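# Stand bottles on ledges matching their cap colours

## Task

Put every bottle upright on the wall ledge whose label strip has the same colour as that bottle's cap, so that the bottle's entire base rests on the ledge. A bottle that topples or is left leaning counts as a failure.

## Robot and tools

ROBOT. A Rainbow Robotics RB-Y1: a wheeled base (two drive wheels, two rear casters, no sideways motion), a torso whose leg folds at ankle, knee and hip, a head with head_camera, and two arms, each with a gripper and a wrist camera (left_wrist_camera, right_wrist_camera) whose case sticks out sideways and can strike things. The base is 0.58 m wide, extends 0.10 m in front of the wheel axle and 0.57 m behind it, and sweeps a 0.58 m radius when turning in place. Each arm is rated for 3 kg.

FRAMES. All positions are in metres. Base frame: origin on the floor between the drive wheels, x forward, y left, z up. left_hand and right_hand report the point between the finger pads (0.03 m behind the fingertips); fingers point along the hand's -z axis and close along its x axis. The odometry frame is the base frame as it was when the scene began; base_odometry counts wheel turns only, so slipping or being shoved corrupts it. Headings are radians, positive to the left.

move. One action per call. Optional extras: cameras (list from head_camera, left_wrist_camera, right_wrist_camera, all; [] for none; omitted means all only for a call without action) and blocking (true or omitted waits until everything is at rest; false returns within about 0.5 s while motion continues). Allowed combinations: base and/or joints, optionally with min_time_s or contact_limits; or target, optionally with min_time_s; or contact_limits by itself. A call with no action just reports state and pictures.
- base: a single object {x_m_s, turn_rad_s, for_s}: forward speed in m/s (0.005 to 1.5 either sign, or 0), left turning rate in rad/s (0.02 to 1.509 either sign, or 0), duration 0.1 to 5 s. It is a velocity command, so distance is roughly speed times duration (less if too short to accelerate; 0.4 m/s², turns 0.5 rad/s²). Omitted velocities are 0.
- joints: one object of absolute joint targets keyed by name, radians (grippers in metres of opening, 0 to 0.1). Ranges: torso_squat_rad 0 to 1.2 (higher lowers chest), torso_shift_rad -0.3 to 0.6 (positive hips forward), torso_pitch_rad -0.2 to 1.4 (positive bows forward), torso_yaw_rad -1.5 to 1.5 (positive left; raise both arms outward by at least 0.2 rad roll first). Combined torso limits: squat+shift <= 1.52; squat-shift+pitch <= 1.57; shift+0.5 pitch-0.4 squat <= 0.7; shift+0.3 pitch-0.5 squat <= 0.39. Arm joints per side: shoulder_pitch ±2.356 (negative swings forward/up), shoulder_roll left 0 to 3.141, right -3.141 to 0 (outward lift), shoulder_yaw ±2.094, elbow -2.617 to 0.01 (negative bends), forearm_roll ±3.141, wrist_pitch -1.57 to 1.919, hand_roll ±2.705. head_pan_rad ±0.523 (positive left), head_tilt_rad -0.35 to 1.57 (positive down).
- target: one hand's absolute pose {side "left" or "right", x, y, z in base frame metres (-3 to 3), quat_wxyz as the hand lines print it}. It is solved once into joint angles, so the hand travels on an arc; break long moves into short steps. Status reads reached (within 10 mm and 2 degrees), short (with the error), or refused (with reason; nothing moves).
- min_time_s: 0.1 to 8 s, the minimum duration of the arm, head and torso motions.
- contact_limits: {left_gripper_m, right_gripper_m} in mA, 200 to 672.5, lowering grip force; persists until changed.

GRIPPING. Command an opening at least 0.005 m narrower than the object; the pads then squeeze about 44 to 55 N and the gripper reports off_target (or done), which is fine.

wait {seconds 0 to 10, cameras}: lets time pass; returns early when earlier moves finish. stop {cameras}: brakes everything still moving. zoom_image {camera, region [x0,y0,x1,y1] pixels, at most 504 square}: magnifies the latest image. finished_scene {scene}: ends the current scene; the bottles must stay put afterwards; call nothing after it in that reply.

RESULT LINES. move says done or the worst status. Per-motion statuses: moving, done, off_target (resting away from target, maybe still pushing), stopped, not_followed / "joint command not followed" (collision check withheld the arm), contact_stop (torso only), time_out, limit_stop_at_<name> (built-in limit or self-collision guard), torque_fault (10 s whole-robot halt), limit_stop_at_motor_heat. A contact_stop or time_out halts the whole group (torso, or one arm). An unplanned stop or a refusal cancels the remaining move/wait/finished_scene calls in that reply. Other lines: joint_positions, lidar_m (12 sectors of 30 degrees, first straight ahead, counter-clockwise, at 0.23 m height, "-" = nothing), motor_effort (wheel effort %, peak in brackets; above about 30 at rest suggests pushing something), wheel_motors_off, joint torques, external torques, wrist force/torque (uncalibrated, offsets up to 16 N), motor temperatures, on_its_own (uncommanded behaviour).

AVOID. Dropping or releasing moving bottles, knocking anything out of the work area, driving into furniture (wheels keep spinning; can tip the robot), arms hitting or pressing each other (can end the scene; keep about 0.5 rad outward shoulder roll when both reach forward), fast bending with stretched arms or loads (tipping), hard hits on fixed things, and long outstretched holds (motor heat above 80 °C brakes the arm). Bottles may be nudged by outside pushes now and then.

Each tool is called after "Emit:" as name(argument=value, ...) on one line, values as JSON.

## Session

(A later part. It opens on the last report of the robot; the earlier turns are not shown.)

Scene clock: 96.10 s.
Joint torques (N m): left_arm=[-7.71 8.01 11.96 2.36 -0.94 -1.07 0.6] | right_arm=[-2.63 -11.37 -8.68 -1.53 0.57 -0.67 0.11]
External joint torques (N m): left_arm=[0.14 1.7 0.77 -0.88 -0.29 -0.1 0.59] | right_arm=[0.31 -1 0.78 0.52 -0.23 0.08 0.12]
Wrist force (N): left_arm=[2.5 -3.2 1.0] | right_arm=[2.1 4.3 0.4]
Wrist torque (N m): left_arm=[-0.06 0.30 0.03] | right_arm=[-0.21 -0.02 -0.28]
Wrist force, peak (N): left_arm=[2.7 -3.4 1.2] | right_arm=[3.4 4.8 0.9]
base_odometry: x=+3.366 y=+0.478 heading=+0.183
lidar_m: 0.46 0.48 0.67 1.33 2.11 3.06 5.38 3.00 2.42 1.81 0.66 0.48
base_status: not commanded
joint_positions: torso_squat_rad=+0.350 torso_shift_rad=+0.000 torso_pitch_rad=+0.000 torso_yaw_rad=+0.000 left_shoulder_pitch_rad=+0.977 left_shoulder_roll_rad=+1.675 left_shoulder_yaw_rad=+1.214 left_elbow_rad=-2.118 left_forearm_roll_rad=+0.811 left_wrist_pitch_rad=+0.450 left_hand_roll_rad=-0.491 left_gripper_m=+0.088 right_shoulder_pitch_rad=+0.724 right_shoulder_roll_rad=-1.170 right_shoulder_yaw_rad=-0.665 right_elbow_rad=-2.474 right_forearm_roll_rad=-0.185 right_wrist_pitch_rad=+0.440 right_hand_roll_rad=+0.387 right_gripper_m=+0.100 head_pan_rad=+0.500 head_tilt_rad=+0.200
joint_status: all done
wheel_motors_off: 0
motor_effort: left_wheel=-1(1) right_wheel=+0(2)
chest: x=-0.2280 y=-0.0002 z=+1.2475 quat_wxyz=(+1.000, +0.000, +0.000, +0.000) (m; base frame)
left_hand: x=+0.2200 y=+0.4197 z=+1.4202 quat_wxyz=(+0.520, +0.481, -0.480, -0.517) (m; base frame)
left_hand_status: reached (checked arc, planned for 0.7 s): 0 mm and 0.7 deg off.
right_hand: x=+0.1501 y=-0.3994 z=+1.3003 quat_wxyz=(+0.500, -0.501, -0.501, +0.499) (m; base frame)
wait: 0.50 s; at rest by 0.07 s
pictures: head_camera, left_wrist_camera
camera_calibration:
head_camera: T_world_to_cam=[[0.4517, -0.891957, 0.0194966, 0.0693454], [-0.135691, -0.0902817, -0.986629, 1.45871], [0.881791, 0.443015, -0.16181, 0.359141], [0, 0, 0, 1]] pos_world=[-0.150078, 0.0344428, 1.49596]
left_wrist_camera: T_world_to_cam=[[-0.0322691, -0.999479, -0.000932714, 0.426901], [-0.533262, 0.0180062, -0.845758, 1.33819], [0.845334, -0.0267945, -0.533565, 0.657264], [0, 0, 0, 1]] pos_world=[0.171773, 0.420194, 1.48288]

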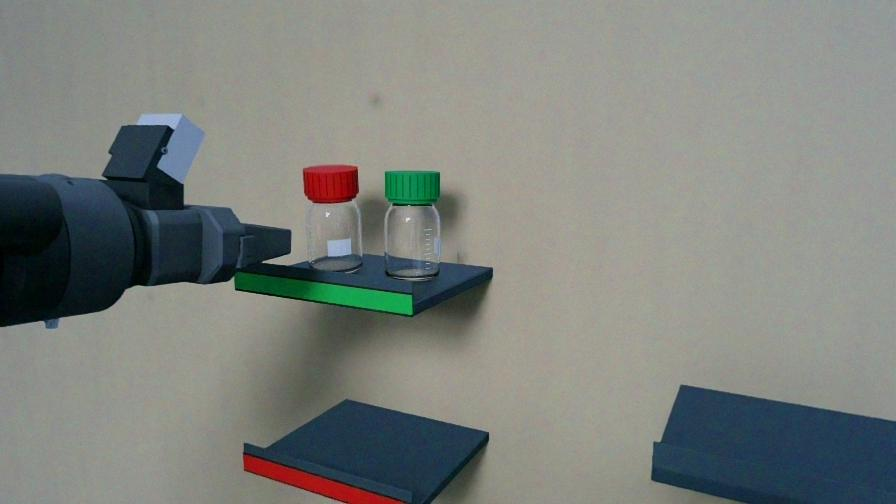

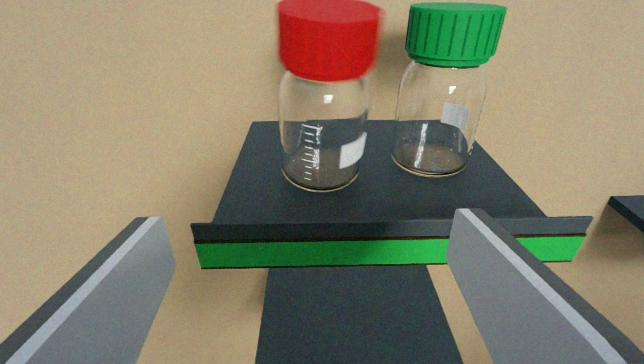

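Emit:
wait(seconds=0.1, cameras=["left_wrist_camera", "head_camera"])

Emit:
zoom_image(camera="head_camera", region=[220, 150, 500, 330])

Scene clock: 97.47 s.
Joint torques (N m): left_arm=[-7.72 8.21 12.09 2.55 -0.81 -0.99 0.48] | right_arm=[-2.34 -11.72 -8.3 -1.77 0.7 -0.46 0.09]
External joint torques (N m): left_arm=[0.14 1.9 0.91 -0.69 -0.16 -0.03 0.47] | right_arm=[0.6 -1.35 1.16 0.28 -0.1 0.29 0.1]
Wrist force (N): left_arm=[2.6 -3.1 0.7] | right_arm=[3.3 4.1 0.4]
Wrist torque (N m): left_arm=[-0.06 0.31 0.03] | right_arm=[-0.18 0.12 -0.32]
Wrist force, peak (N): left_arm=[2.9 -3.3 0.9] | right_arm=[3.7 4.6 0.3]
base_odometry: x=+3.366 y=+0.478 heading=+0.183
lidar_m: 0.46 0.48 0.67 1.33 2.12 3.06 5.37 3.00 2.42 1.81 0.66 0.48
base_status: not commanded
joint_positions: torso_squat_rad=+0.350 torso_shift_rad=+0.000 torso_pitch_rad=+0.000 torso_yaw_rad=+0.000 left_shoulder_pitch_rad=+0.977 left_shoulder_roll_rad=+1.675 left_shoulder_yaw_rad=+1.214 left_elbow_rad=-2.118 left_forearm_roll_rad=+0.811 left_wrist_pitch_rad=+0.450 left_hand_roll_rad=-0.491 left_gripper_m=+0.088 right_shoulder_pitch_rad=+0.724 right_shoulder_roll_rad=-1.170 right_shoulder_yaw_rad=-0.665 right_elbow_rad=-2.474 right_forearm_roll_rad=-0.185 right_wrist_pitch_rad=+0.440 right_hand_roll_rad=+0.387 right_gripper_m=+0.100 head_pan_rad=+0.500 head_tilt_rad=+0.200
joint_status: all done
wheel_motors_off: 0
motor_effort: left_wheel=+0(1) right_wheel=+0(2)
chest: x=-0.2280 y=-0.0002 z=+1.2475 quat_wxyz=(+1.000, +0.000, +0.000, +0.000) (m; base frame)
left_hand: x=+0.2200 y=+0.4197 z=+1.4202 quat_wxyz=(+0.520, +0.481, -0.480, -0.517) (m; base frame)
left_hand_status: reached (checked arc, planned for 0.7 s): 0 mm and 0.7 deg off.
right_hand: x=+0.1501 y=-0.3994 z=+1.3003 quat_wxyz=(+0.500, -0.501, -0.501, +0.499) (m; base frame)
wait: 0.10 s; at rest from the start
pictures: head_camera, left_wrist_camera
camera_calibration:
head_camera: T_world_to_cam=[[0.4517, -0.891957, 0.0194966, 0.0693454], [-0.135691, -0.0902817, -0.986629, 1.45871], [0.881791, 0.443015, -0.16181, 0.359141], [0, 0, 0, 1]] pos_world=[-0.150078, 0.0344428, 1.49596]
left_wrist_camera: T_world_to_cam=[[-0.0322691, -0.999479, -0.000932714, 0.426901], [-0.533262, 0.0180062, -0.845758, 1.33819], [0.845334, -0.0267945, -0.533565, 0.657264], [0, 0, 0, 1]] pos_world=[0.171773, 0.420194, 1.48288]

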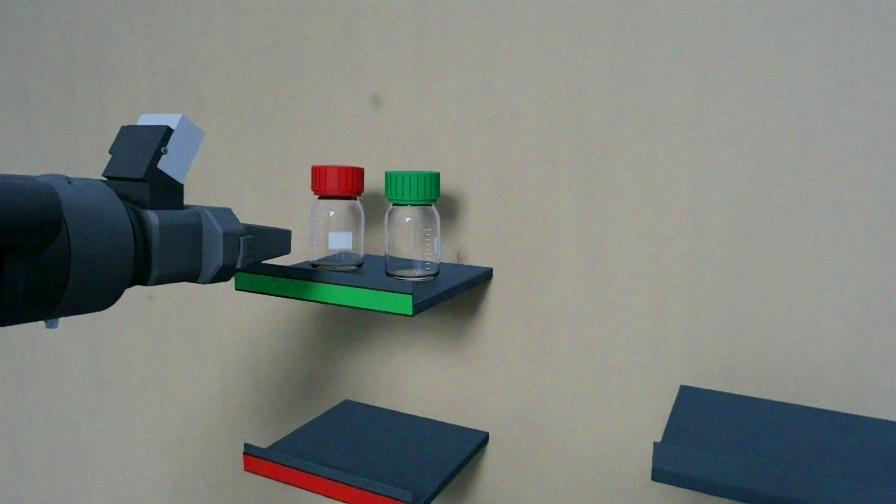

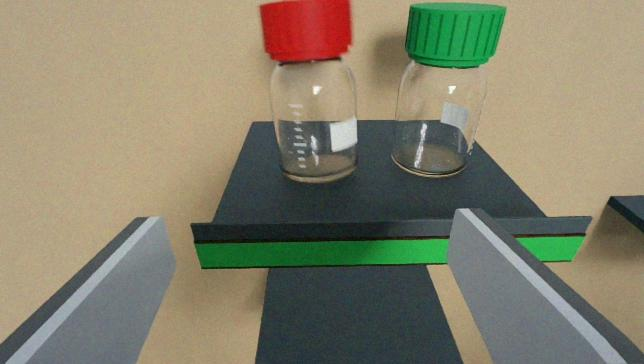

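Scaled by 1.800 from the camera's 896x504 image, which has a finer 1280x720 frame.

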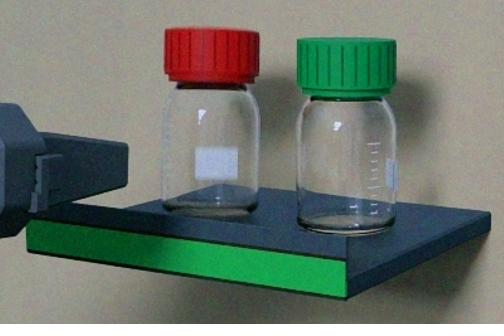

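Emit:
move(target={"side": "right", "x": 0.21, "y": -0.352, "z": 1.236, "quat_wxyz": [0.53366, -0.4639, -0.4639, 0.53366]}, cameras=["head_camera", "left_wrist_camera", "right_wrist_camera"])

Scene clock: 99.17 s.
Joint torques (N m): left_arm=[-7.88 7.42 11.73 2.82 -0.81 -1.09 0.53] | right_arm=[-7.24 -14.32 -8.33 -2.12 1.1 -0.5 -0.07]
External joint torques (N m): left_arm=[-0.03 1.11 0.54 -0.42 -0.16 -0.13 0.52] | right_arm=[0.62 -1.53 1.81 0.48 -0.16 -0.1 -0.07]
Wrist force (N): left_arm=[2.4 -3.3 0.9] | right_arm=[2.9 5.1 -0.3]
Wrist torque (N m): left_arm=[-0.04 0.28 0.04] | right_arm=[-0.27 0.01 -0.09]
Wrist force, peak (N): left_arm=[2.7 -3.5 1.2] | right_arm=[3.1 5.5 -0.4]
move: done
base_odometry: x=+3.366 y=+0.478 heading=+0.183
lidar_m: 0.46 0.48 0.66 1.33 2.12 3.07 5.38 3.00 2.43 1.81 0.66 0.49
base_status: not commanded
joint_positions: torso_squat_rad=+0.350 torso_shift_rad=+0.000 torso_pitch_rad=+0.000 torso_yaw_rad=+0.000 left_shoulder_pitch_rad=+0.977 left_shoulder_roll_rad=+1.675 left_shoulder_yaw_rad=+1.214 left_elbow_rad=-2.118 left_forearm_roll_rad=+0.811 left_wrist_pitch_rad=+0.450 left_hand_roll_rad=-0.491 left_gripper_m=+0.088 right_shoulder_pitch_rad=+0.260 right_shoulder_roll_rad=-1.363 right_shoulder_yaw_rad=-0.078 right_elbow_rad=-2.386 right_forearm_roll_rad=+0.009 right_wrist_pitch_rad=+0.707 right_hand_roll_rad=+0.204 right_gripper_m=+0.100 head_pan_rad=+0.500 head_tilt_rad=+0.200
joint_status: all done
wheel_motors_off: 0
motor_effort: left_wheel=+0(1) right_wheel=+1(1)
chest: x=-0.2280 y=-0.0002 z=+1.2475 quat_wxyz=(+1.000, +0.000, +0.000, +0.000) (m; base frame)
left_hand: x=+0.2200 y=+0.4196 z=+1.4202 quat_wxyz=(+0.520, +0.481, -0.480, -0.518) (m; base frame)
right_hand: x=+0.2100 y=-0.3520 z=+1.2361 quat_wxyz=(+0.534, -0.464, -0.464, +0.534) (m; base frame)
right_hand_status: reached (checked arc, planned for 0.9 s): 0 mm and 0.0 deg off.
pictures: head_camera, left_wrist_camera, right_wrist_camera
camera_calibration:
head_camera: T_world_to_cam=[[0.451582, -0.892016, 0.0195196, 0.0692956], [-0.135686, -0.0902807, -0.98663, 1.45871], [0.881852, 0.442896, -0.161803, 0.359143], [0, 0, 0, 1]] pos_world=[-0.150077, 0.0344433, 1.49596]
left_wrist_camera: T_world_to_cam=[[-0.0325137, -0.999471, -0.00112933, 0.427132], [-0.533295, 0.0183042, -0.845731, 1.33803], [0.845304, -0.0268956, -0.533608, 0.657372], [0, 0, 0, 1]] pos_world=[0.171773, 0.420094, 1.48288]
right_wrist_camera: T_world_to_cam=[[-0.00924396, -0.998542, 0.0531828, -0.420066], [-0.612277, -0.0363973, -0.789805, 1.11904], [0.790589, -0.0398635, -0.611048, 0.64739], [0, 0, 0, 1]] pos_world=[0.169459, -0.352917, 1.30175]

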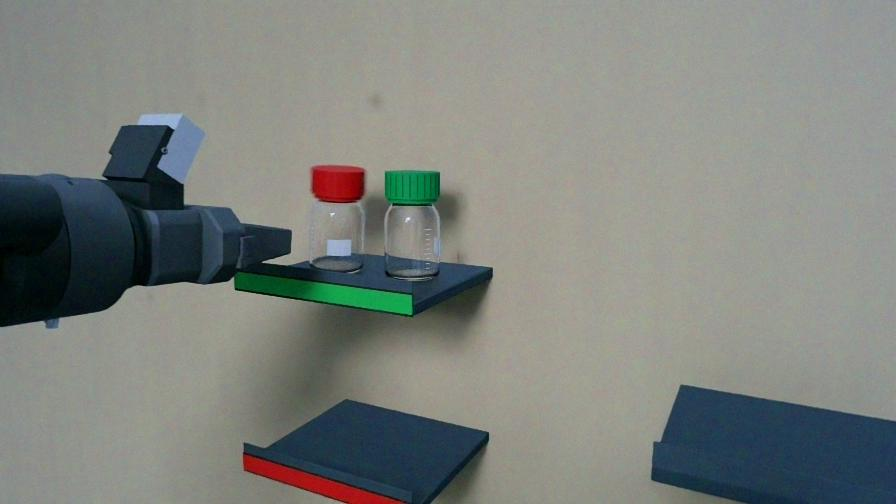

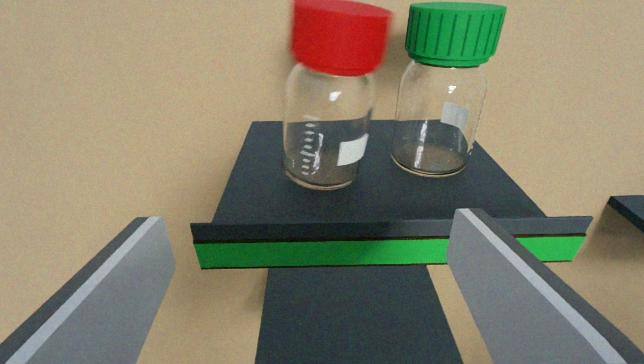

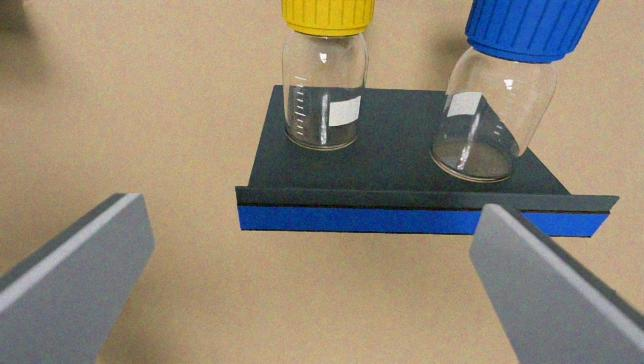

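Emit:
move(target={"side": "right", "x": 0.30, "y": -0.355, "z": 1.236, "quat_wxyz": [0.53366, -0.4639, -0.4639, 0.53366]}, cameras=["right_wrist_camera"])

Scene clock: 100.97 s.
Joint torques (N m): left_arm=[-7.52 7.54 12.45 3.18 -0.91 -1.09 0.62] | right_arm=[-13.87 -15.88 -9.38 -2.47 1.19 -0.63 0.05]
External joint torques (N m): left_arm=[0.34 1.23 1.27 -0.06 -0.25 -0.12 0.6] | right_arm=[-0.62 -1.31 2.03 0.32 0.04 0.04 0.06]
Wrist force (N): left_arm=[2.7 -3.3 1.2] | right_arm=[3.3 4.3 -0.2]
Wrist torque (N m): left_arm=[-0.03 0.34 0.04] | right_arm=[-0.20 0.12 -0.28]
Wrist force, peak (N): left_arm=[2.7 -3.3 1.2] | right_arm=[4.1 5.7 0.1]
move: done
base_odometry: x=+3.366 y=+0.478 heading=+0.183
lidar_m: 0.46 0.48 0.66 1.33 2.11 3.07 5.38 3.00 2.42 1.81 0.66 0.48
base_status: not commanded
joint_positions: torso_squat_rad=+0.350 torso_shift_rad=+0.000 torso_pitch_rad=+0.000 torso_yaw_rad=+0.000 left_shoulder_pitch_rad=+0.977 left_shoulder_roll_rad=+1.675 left_shoulder_yaw_rad=+1.214 left_elbow_rad=-2.118 left_forearm_roll_rad=+0.811 left_wrist_pitch_rad=+0.450 left_hand_roll_rad=-0.491 left_gripper_m=+0.088 right_shoulder_pitch_rad=-0.261 right_shoulder_roll_rad=-1.281 right_shoulder_yaw_rad=+0.287 right_elbow_rad=-2.031 right_forearm_roll_rad=-0.100 right_wrist_pitch_rad=+0.653 right_hand_roll_rad=+0.341 right_gripper_m=+0.100 head_pan_rad=+0.500 head_tilt_rad=+0.200
joint_status: all done
wheel_motors_off: 0
motor_effort: left_wheel=+0(1) right_wheel=+1(1)
chest: x=-0.2280 y=-0.0002 z=+1.2475 quat_wxyz=(+1.000, +0.000, +0.000, +0.000) (m; base frame)
left_hand: x=+0.2200 y=+0.4196 z=+1.4202 quat_wxyz=(+0.520, +0.481, -0.480, -0.518) (m; base frame)
right_hand: x=+0.2997 y=-0.3550 z=+1.2360 quat_wxyz=(+0.534, -0.464, -0.464, +0.534) (m; base frame)
right_hand_status: reached (checked arc, planned for 0.8 s): 0 mm and 0.0 deg off.
pictures: right_wrist_camera
camera_calibration:
right_wrist_camera: T_world_to_cam=[[-0.00912986, -0.998535, 0.0533391, -0.422458], [-0.612166, -0.0365962, -0.789882, 1.17377], [0.790676, -0.0398639, -0.610935, 0.576125], [0, 0, 0, 1]] pos_world=[0.259159, -0.355917, 1.30165]

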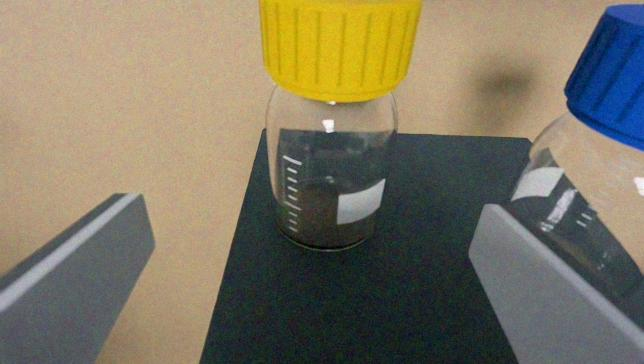

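Emit:
move(target={"side": "right", "x": 0.34, "y": -0.361, "z": 1.239, "quat_wxyz": [0.53366, -0.4639, -0.4639, 0.53366]}, cameras=[])

Emit:
move(target={"side": "right", "x": 0.373, "y": -0.362, "z": 1.2355, "quat_wxyz": [0.53366, -0.4639, -0.4639, 0.53366]}, cameras=["right_wrist_camera", "left_wrist_camera"])

Scene clock: 102.93 s.
Joint torques (N m): left_arm=[-7.75 7.34 11.98 3.04 -0.81 -1.08 0.64] | right_arm=[-15.84 -16.3 -9.68 -2.67 0.98 -0.88 -0.18]
External joint torques (N m): left_arm=[0.1 1.03 0.79 -0.19 -0.16 -0.12 0.63] | right_arm=[-0.31 -1.54 1.88 0.38 -0.05 -0.02 -0.17]
Wrist force (N): left_arm=[2.6 -3.3 1.0] | right_arm=[2.9 4.7 0.2]
Wrist torque (N m): left_arm=[-0.03 0.32 0.04] | right_arm=[-0.28 0.12 -0.33]
Wrist force, peak (N): left_arm=[2.6 -3.6 0.8] | right_arm=[3.5 5.3 -0.9]
move: done
base_odometry: x=+3.366 y=+0.478 heading=+0.183
lidar_m: 0.46 0.48 0.66 1.33 2.11 3.07 5.38 3.00 2.43 1.82 0.66 0.48
base_status: not commanded
joint_positions: torso_squat_rad=+0.350 torso_shift_rad=+0.000 torso_pitch_rad=+0.000 torso_yaw_rad=+0.000 left_shoulder_pitch_rad=+0.977 left_shoulder_roll_rad=+1.675 left_shoulder_yaw_rad=+1.214 left_elbow_rad=-2.118 left_forearm_roll_rad=+0.811 left_wrist_pitch_rad=+0.450 left_hand_roll_rad=-0.491 left_gripper_m=+0.088 right_shoulder_pitch_rad=-0.433 right_shoulder_roll_rad=-1.215 right_shoulder_yaw_rad=+0.376 right_elbow_rad=-1.840 right_forearm_roll_rad=-0.174 right_wrist_pitch_rad=+0.593 right_hand_roll_rad=+0.445 right_gripper_m=+0.100 head_pan_rad=+0.500 head_tilt_rad=+0.200
joint_status: all done
wheel_motors_off: 0
motor_effort: left_wheel=+0(1) right_wheel=+0(2)
chest: x=-0.2280 y=-0.0002 z=+1.2475 quat_wxyz=(+1.000, +0.000, +0.000, +0.000) (m; base frame)
left_hand: x=+0.2200 y=+0.4195 z=+1.4202 quat_wxyz=(+0.520, +0.481, -0.480, -0.518) (m; base frame)
right_hand: x=+0.3400 y=-0.3611 z=+1.2391 quat_wxyz=(+0.534, -0.464, -0.464, +0.534) (m; base frame)
right_hand_status: reached (checked arc, planned for 0.5 s): 0 mm and 0.0 deg off.
pictures: none
No camera images: "cameras" was empty.

Scene clock: 104.30 s.
Joint torques (N m): left_arm=[-7.93 6.97 12.36 3.06 -0.84 -1 0.62] | right_arm=[-17.83 -16.24 -9.13 -3.15 0.88 -0.92 0.06]
External joint torques (N m): left_arm=[-0.08 0.67 1.18 -0.17 -0.19 -0.03 0.61] | right_arm=[-0.42 -1.67 2.24 0.34 -0.05 0.07 0.06]
Wrist force (N): left_arm=[2.4 -3.2 1.0] | right_arm=[2.6 4.4 -0.2]
Wrist torque (N m): left_arm=[-0.05 0.28 0.03] | right_arm=[-0.23 0.03 -0.32]
Wrist force, peak (N): left_arm=[2.9 -3.3 1.0] | right_arm=[3.7 6.1 0.4]
move: done
base_odometry: x=+3.366 y=+0.478 heading=+0.183
lidar_m: 0.46 0.48 0.67 1.33 2.12 3.07 5.38 3.01 2.42 1.81 0.66 0.48
base_status: not commanded
joint_positions: torso_squat_rad=+0.350 torso_shift_rad=+0.000 torso_pitch_rad=+0.000 torso_yaw_rad=+0.000 left_shoulder_pitch_rad=+0.977 left_shoulder_roll_rad=+1.675 left_shoulder_yaw_rad=+1.214 left_elbow_rad=-2.118 left_forearm_roll_rad=+0.811 left_wrist_pitch_rad=+0.450 left_hand_roll_rad=-0.491 left_gripper_m=+0.088 right_shoulder_pitch_rad=-0.553 right_shoulder_roll_rad=-1.138 right_shoulder_yaw_rad=+0.438 right_elbow_rad=-1.675 right_forearm_roll_rad=-0.208 right_wrist_pitch_rad=+0.541 right_hand_roll_rad=+0.525 right_gripper_m=+0.100 head_pan_rad=+0.500 head_tilt_rad=+0.200
joint_status: all done
wheel_motors_off: 0
motor_effort: left_wheel=-1(1) right_wheel=+0(2)
chest: x=-0.2280 y=-0.0002 z=+1.2475 quat_wxyz=(+1.000, +0.000, +0.000, +0.000) (m; base frame)
left_hand: x=+0.2200 y=+0.4195 z=+1.4202 quat_wxyz=(+0.520, +0.481, -0.480, -0.518) (m; base frame)
right_hand: x=+0.3724 y=-0.3620 z=+1.2357 quat_wxyz=(+0.534, -0.464, -0.464, +0.533) (m; base frame)
right_hand_status: reached (checked arc, planned for 0.5 s): 1 mm and 0.1 deg off.
pictures: left_wrist_camera, right_wrist_camera
camera_calibration:
left_wrist_camera: T_world_to_cam=[[-0.0325667, -0.999469, -0.00121442, 0.427167], [-0.533363, 0.0184067, -0.845686, 1.33793], [0.845259, -0.0268935, -0.533679, 0.657482], [0, 0, 0, 1]] pos_world=[0.171773, 0.419995, 1.48288]
right_wrist_camera: T_world_to_cam=[[-0.0105904, -0.998531, 0.0531415, -0.428028], [-0.611339, -0.03559, -0.790568, 1.21871], [0.791298, -0.0408599, -0.610064, 0.51656], [0, 0, 0, 1]] pos_world=[0.331758, -0.362919, 1.30135]

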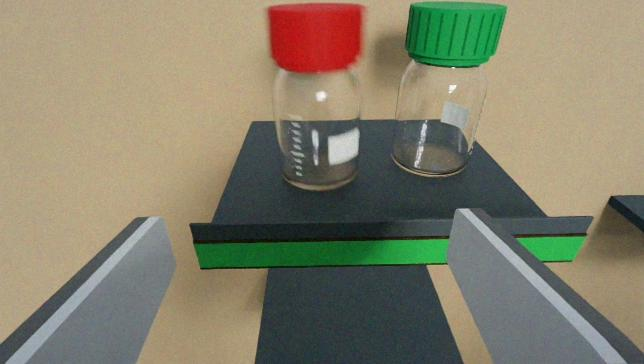

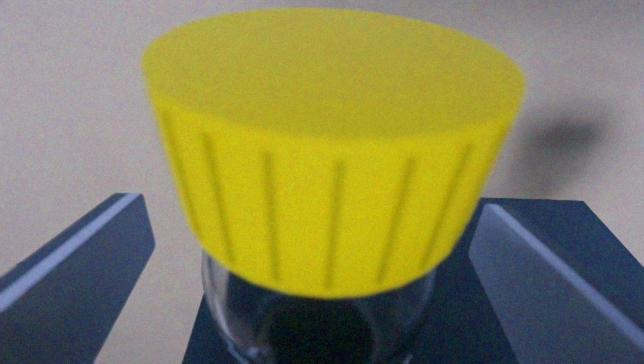

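Emit:
move(joints={"right_gripper_m": 0.04, "head_pan_rad": 0.0}, cameras=["left_wrist_camera"])

Emit:
move(target={"side": "right", "x": 0.37, "y": -0.362, "z": 1.245, "quat_wxyz": [0.53366, -0.4639, -0.4639, 0.53366]}, cameras=["right_wrist_camera"])

Scene clock: 106.13 s.
Joint torques (N m): left_arm=[-7.95 7.14 11.81 3.17 -0.89 -1.03 0.58] | right_arm=[-17.46 -15.87 -9.17 -3.21 0.69 -0.76 0.06]
External joint torques (N m): left_arm=[-0.09 0.84 0.62 -0.07 -0.23 -0.06 0.57] | right_arm=[-0.05 -1.29 2.2 0.28 -0.23 0.23 0.07]
Wrist force (N): left_arm=[2.3 -3.5 0.9] | right_arm=[3.1 4.2 0.0]
Wrist torque (N m): left_arm=[-0.01 0.27 0.04] | right_arm=[-0.22 0.10 -0.26]
Wrist force, peak (N): left_arm=[2.7 -3.5 1.0] | right_arm=[3.4 5.1 0.6]
move: off_target
base_odometry: x=+3.366 y=+0.478 heading=+0.183
lidar_m: 0.46 0.48 0.68 1.33 2.11 3.07 5.37 3.01 2.43 1.81 0.66 0.49
base_status: not commanded
joint_positions: torso_squat_rad=+0.350 torso_shift_rad=+0.000 torso_pitch_rad=+0.000 torso_yaw_rad=+0.000 left_shoulder_pitch_rad=+0.977 left_shoulder_roll_rad=+1.675 left_shoulder_yaw_rad=+1.214 left_elbow_rad=-2.118 left_forearm_roll_rad=+0.811 left_wrist_pitch_rad=+0.450 left_hand_roll_rad=-0.491 left_gripper_m=+0.088 right_shoulder_pitch_rad=-0.553 right_shoulder_roll_rad=-1.138 right_shoulder_yaw_rad=+0.438 right_elbow_rad=-1.675 right_forearm_roll_rad=-0.208 right_wrist_pitch_rad=+0.541 right_hand_roll_rad=+0.525 right_gripper_m=+0.055 head_pan_rad=+0.000 head_tilt_rad=+0.200
joint_status: right_gripper_m off_target (ended at +0.055, target +0.040); the others done
wheel_motors_off: 0
motor_effort: left_wheel=+0(1) right_wheel=+0(2)
chest: x=-0.2280 y=-0.0002 z=+1.2475 quat_wxyz=(+1.000, +0.000, +0.000, +0.000) (m; base frame)
left_hand: x=+0.2200 y=+0.4195 z=+1.4202 quat_wxyz=(+0.520, +0.481, -0.480, -0.518) (m; base frame)
right_hand: x=+0.3724 y=-0.3620 z=+1.2357 quat_wxyz=(+0.534, -0.464, -0.464, +0.533) (m; base frame)
pictures: left_wrist_camera
camera_calibration:
left_wrist_camera: T_world_to_cam=[[-0.0325667, -0.999469, -0.00121442, 0.427167], [-0.533363, 0.0184067, -0.845686, 1.33793], [0.845259, -0.0268935, -0.533679, 0.657482], [0, 0, 0, 1]] pos_world=[0.171773, 0.419995, 1.48288]

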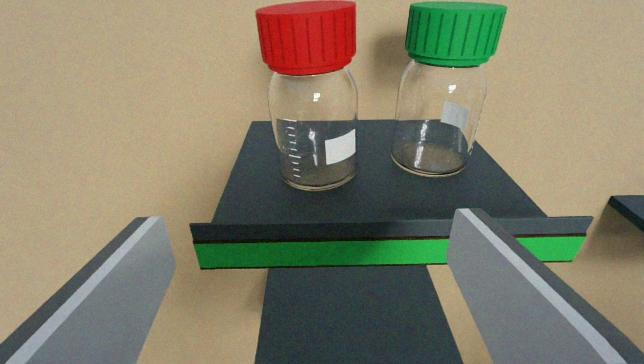

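Scene clock: 106.73 s.
Joint torques (N m): left_arm=[-7.69 7.27 11.96 3.17 -0.83 -1.15 0.61] | right_arm=[-18.36 -16.09 -9.58 -3.29 1.02 -1.1 -0.05]
External joint torques (N m): left_arm=[0.17 0.96 0.78 -0.07 -0.18 -0.18 0.59] | right_arm=[-1.05 -1.47 1.87 -0.05 0.07 -0.11 -0.04]
Wrist force (N): left_arm=[2.5 -3.0 0.8] | right_arm=[3.1 6.4 -0.8]
Wrist torque (N m): left_arm=[-0.07 0.31 0.05] | right_arm=[-0.28 0.14 -0.27]
Wrist force, peak (N): left_arm=[2.7 -3.3 1.2] | right_arm=[3.5 6.5 -1.0]
move: done
base_odometry: x=+3.366 y=+0.478 heading=+0.183
lidar_m: 0.46 0.48 0.67 1.32 2.12 3.06 5.38 3.01 2.42 1.81 0.66 0.47
base_status: not commanded
joint_positions: torso_squat_rad=+0.350 torso_shift_rad=+0.000 torso_pitch_rad=+0.000 torso_yaw_rad=+0.000 left_shoulder_pitch_rad=+0.977 left_shoulder_roll_rad=+1.675 left_shoulder_yaw_rad=+1.214 left_elbow_rad=-2.118 left_forearm_roll_rad=+0.811 left_wrist_pitch_rad=+0.450 left_hand_roll_rad=-0.491 left_gripper_m=+0.088 right_shoulder_pitch_rad=-0.563 right_shoulder_roll_rad=-1.162 right_shoulder_yaw_rad=+0.439 right_elbow_rad=-1.693 right_forearm_roll_rad=-0.236 right_wrist_pitch_rad=+0.555 right_hand_roll_rad=+0.528 right_gripper_m=+0.055 head_pan_rad=+0.000 head_tilt_rad=+0.200
joint_status: all done
wheel_motors_off: 0
motor_effort: left_wheel=+0(1) right_wheel=+1(1)
chest: x=-0.2280 y=-0.0002 z=+1.2475 quat_wxyz=(+1.000, +0.000, +0.000, +0.000) (m; base frame)
left_hand: x=+0.2201 y=+0.4195 z=+1.4201 quat_wxyz=(+0.520, +0.481, -0.480, -0.518) (m; base frame)
right_hand: x=+0.3702 y=-0.3620 z=+1.2446 quat_wxyz=(+0.534, -0.464, -0.464, +0.534) (m; base frame)
right_hand_status: reached (checked arc, planned for 0.2 s): 0 mm and 0.0 deg off.
pictures: right_wrist_camera
camera_calibration:
right_wrist_camera: T_world_to_cam=[[-0.00978406, -0.998529, 0.0533213, -0.429024], [-0.612006, -0.0361904, -0.790024, 1.22369], [0.790792, -0.0403626, -0.610752, 0.524978], [0, 0, 0, 1]] pos_world=[0.329558, -0.362918, 1.31025]

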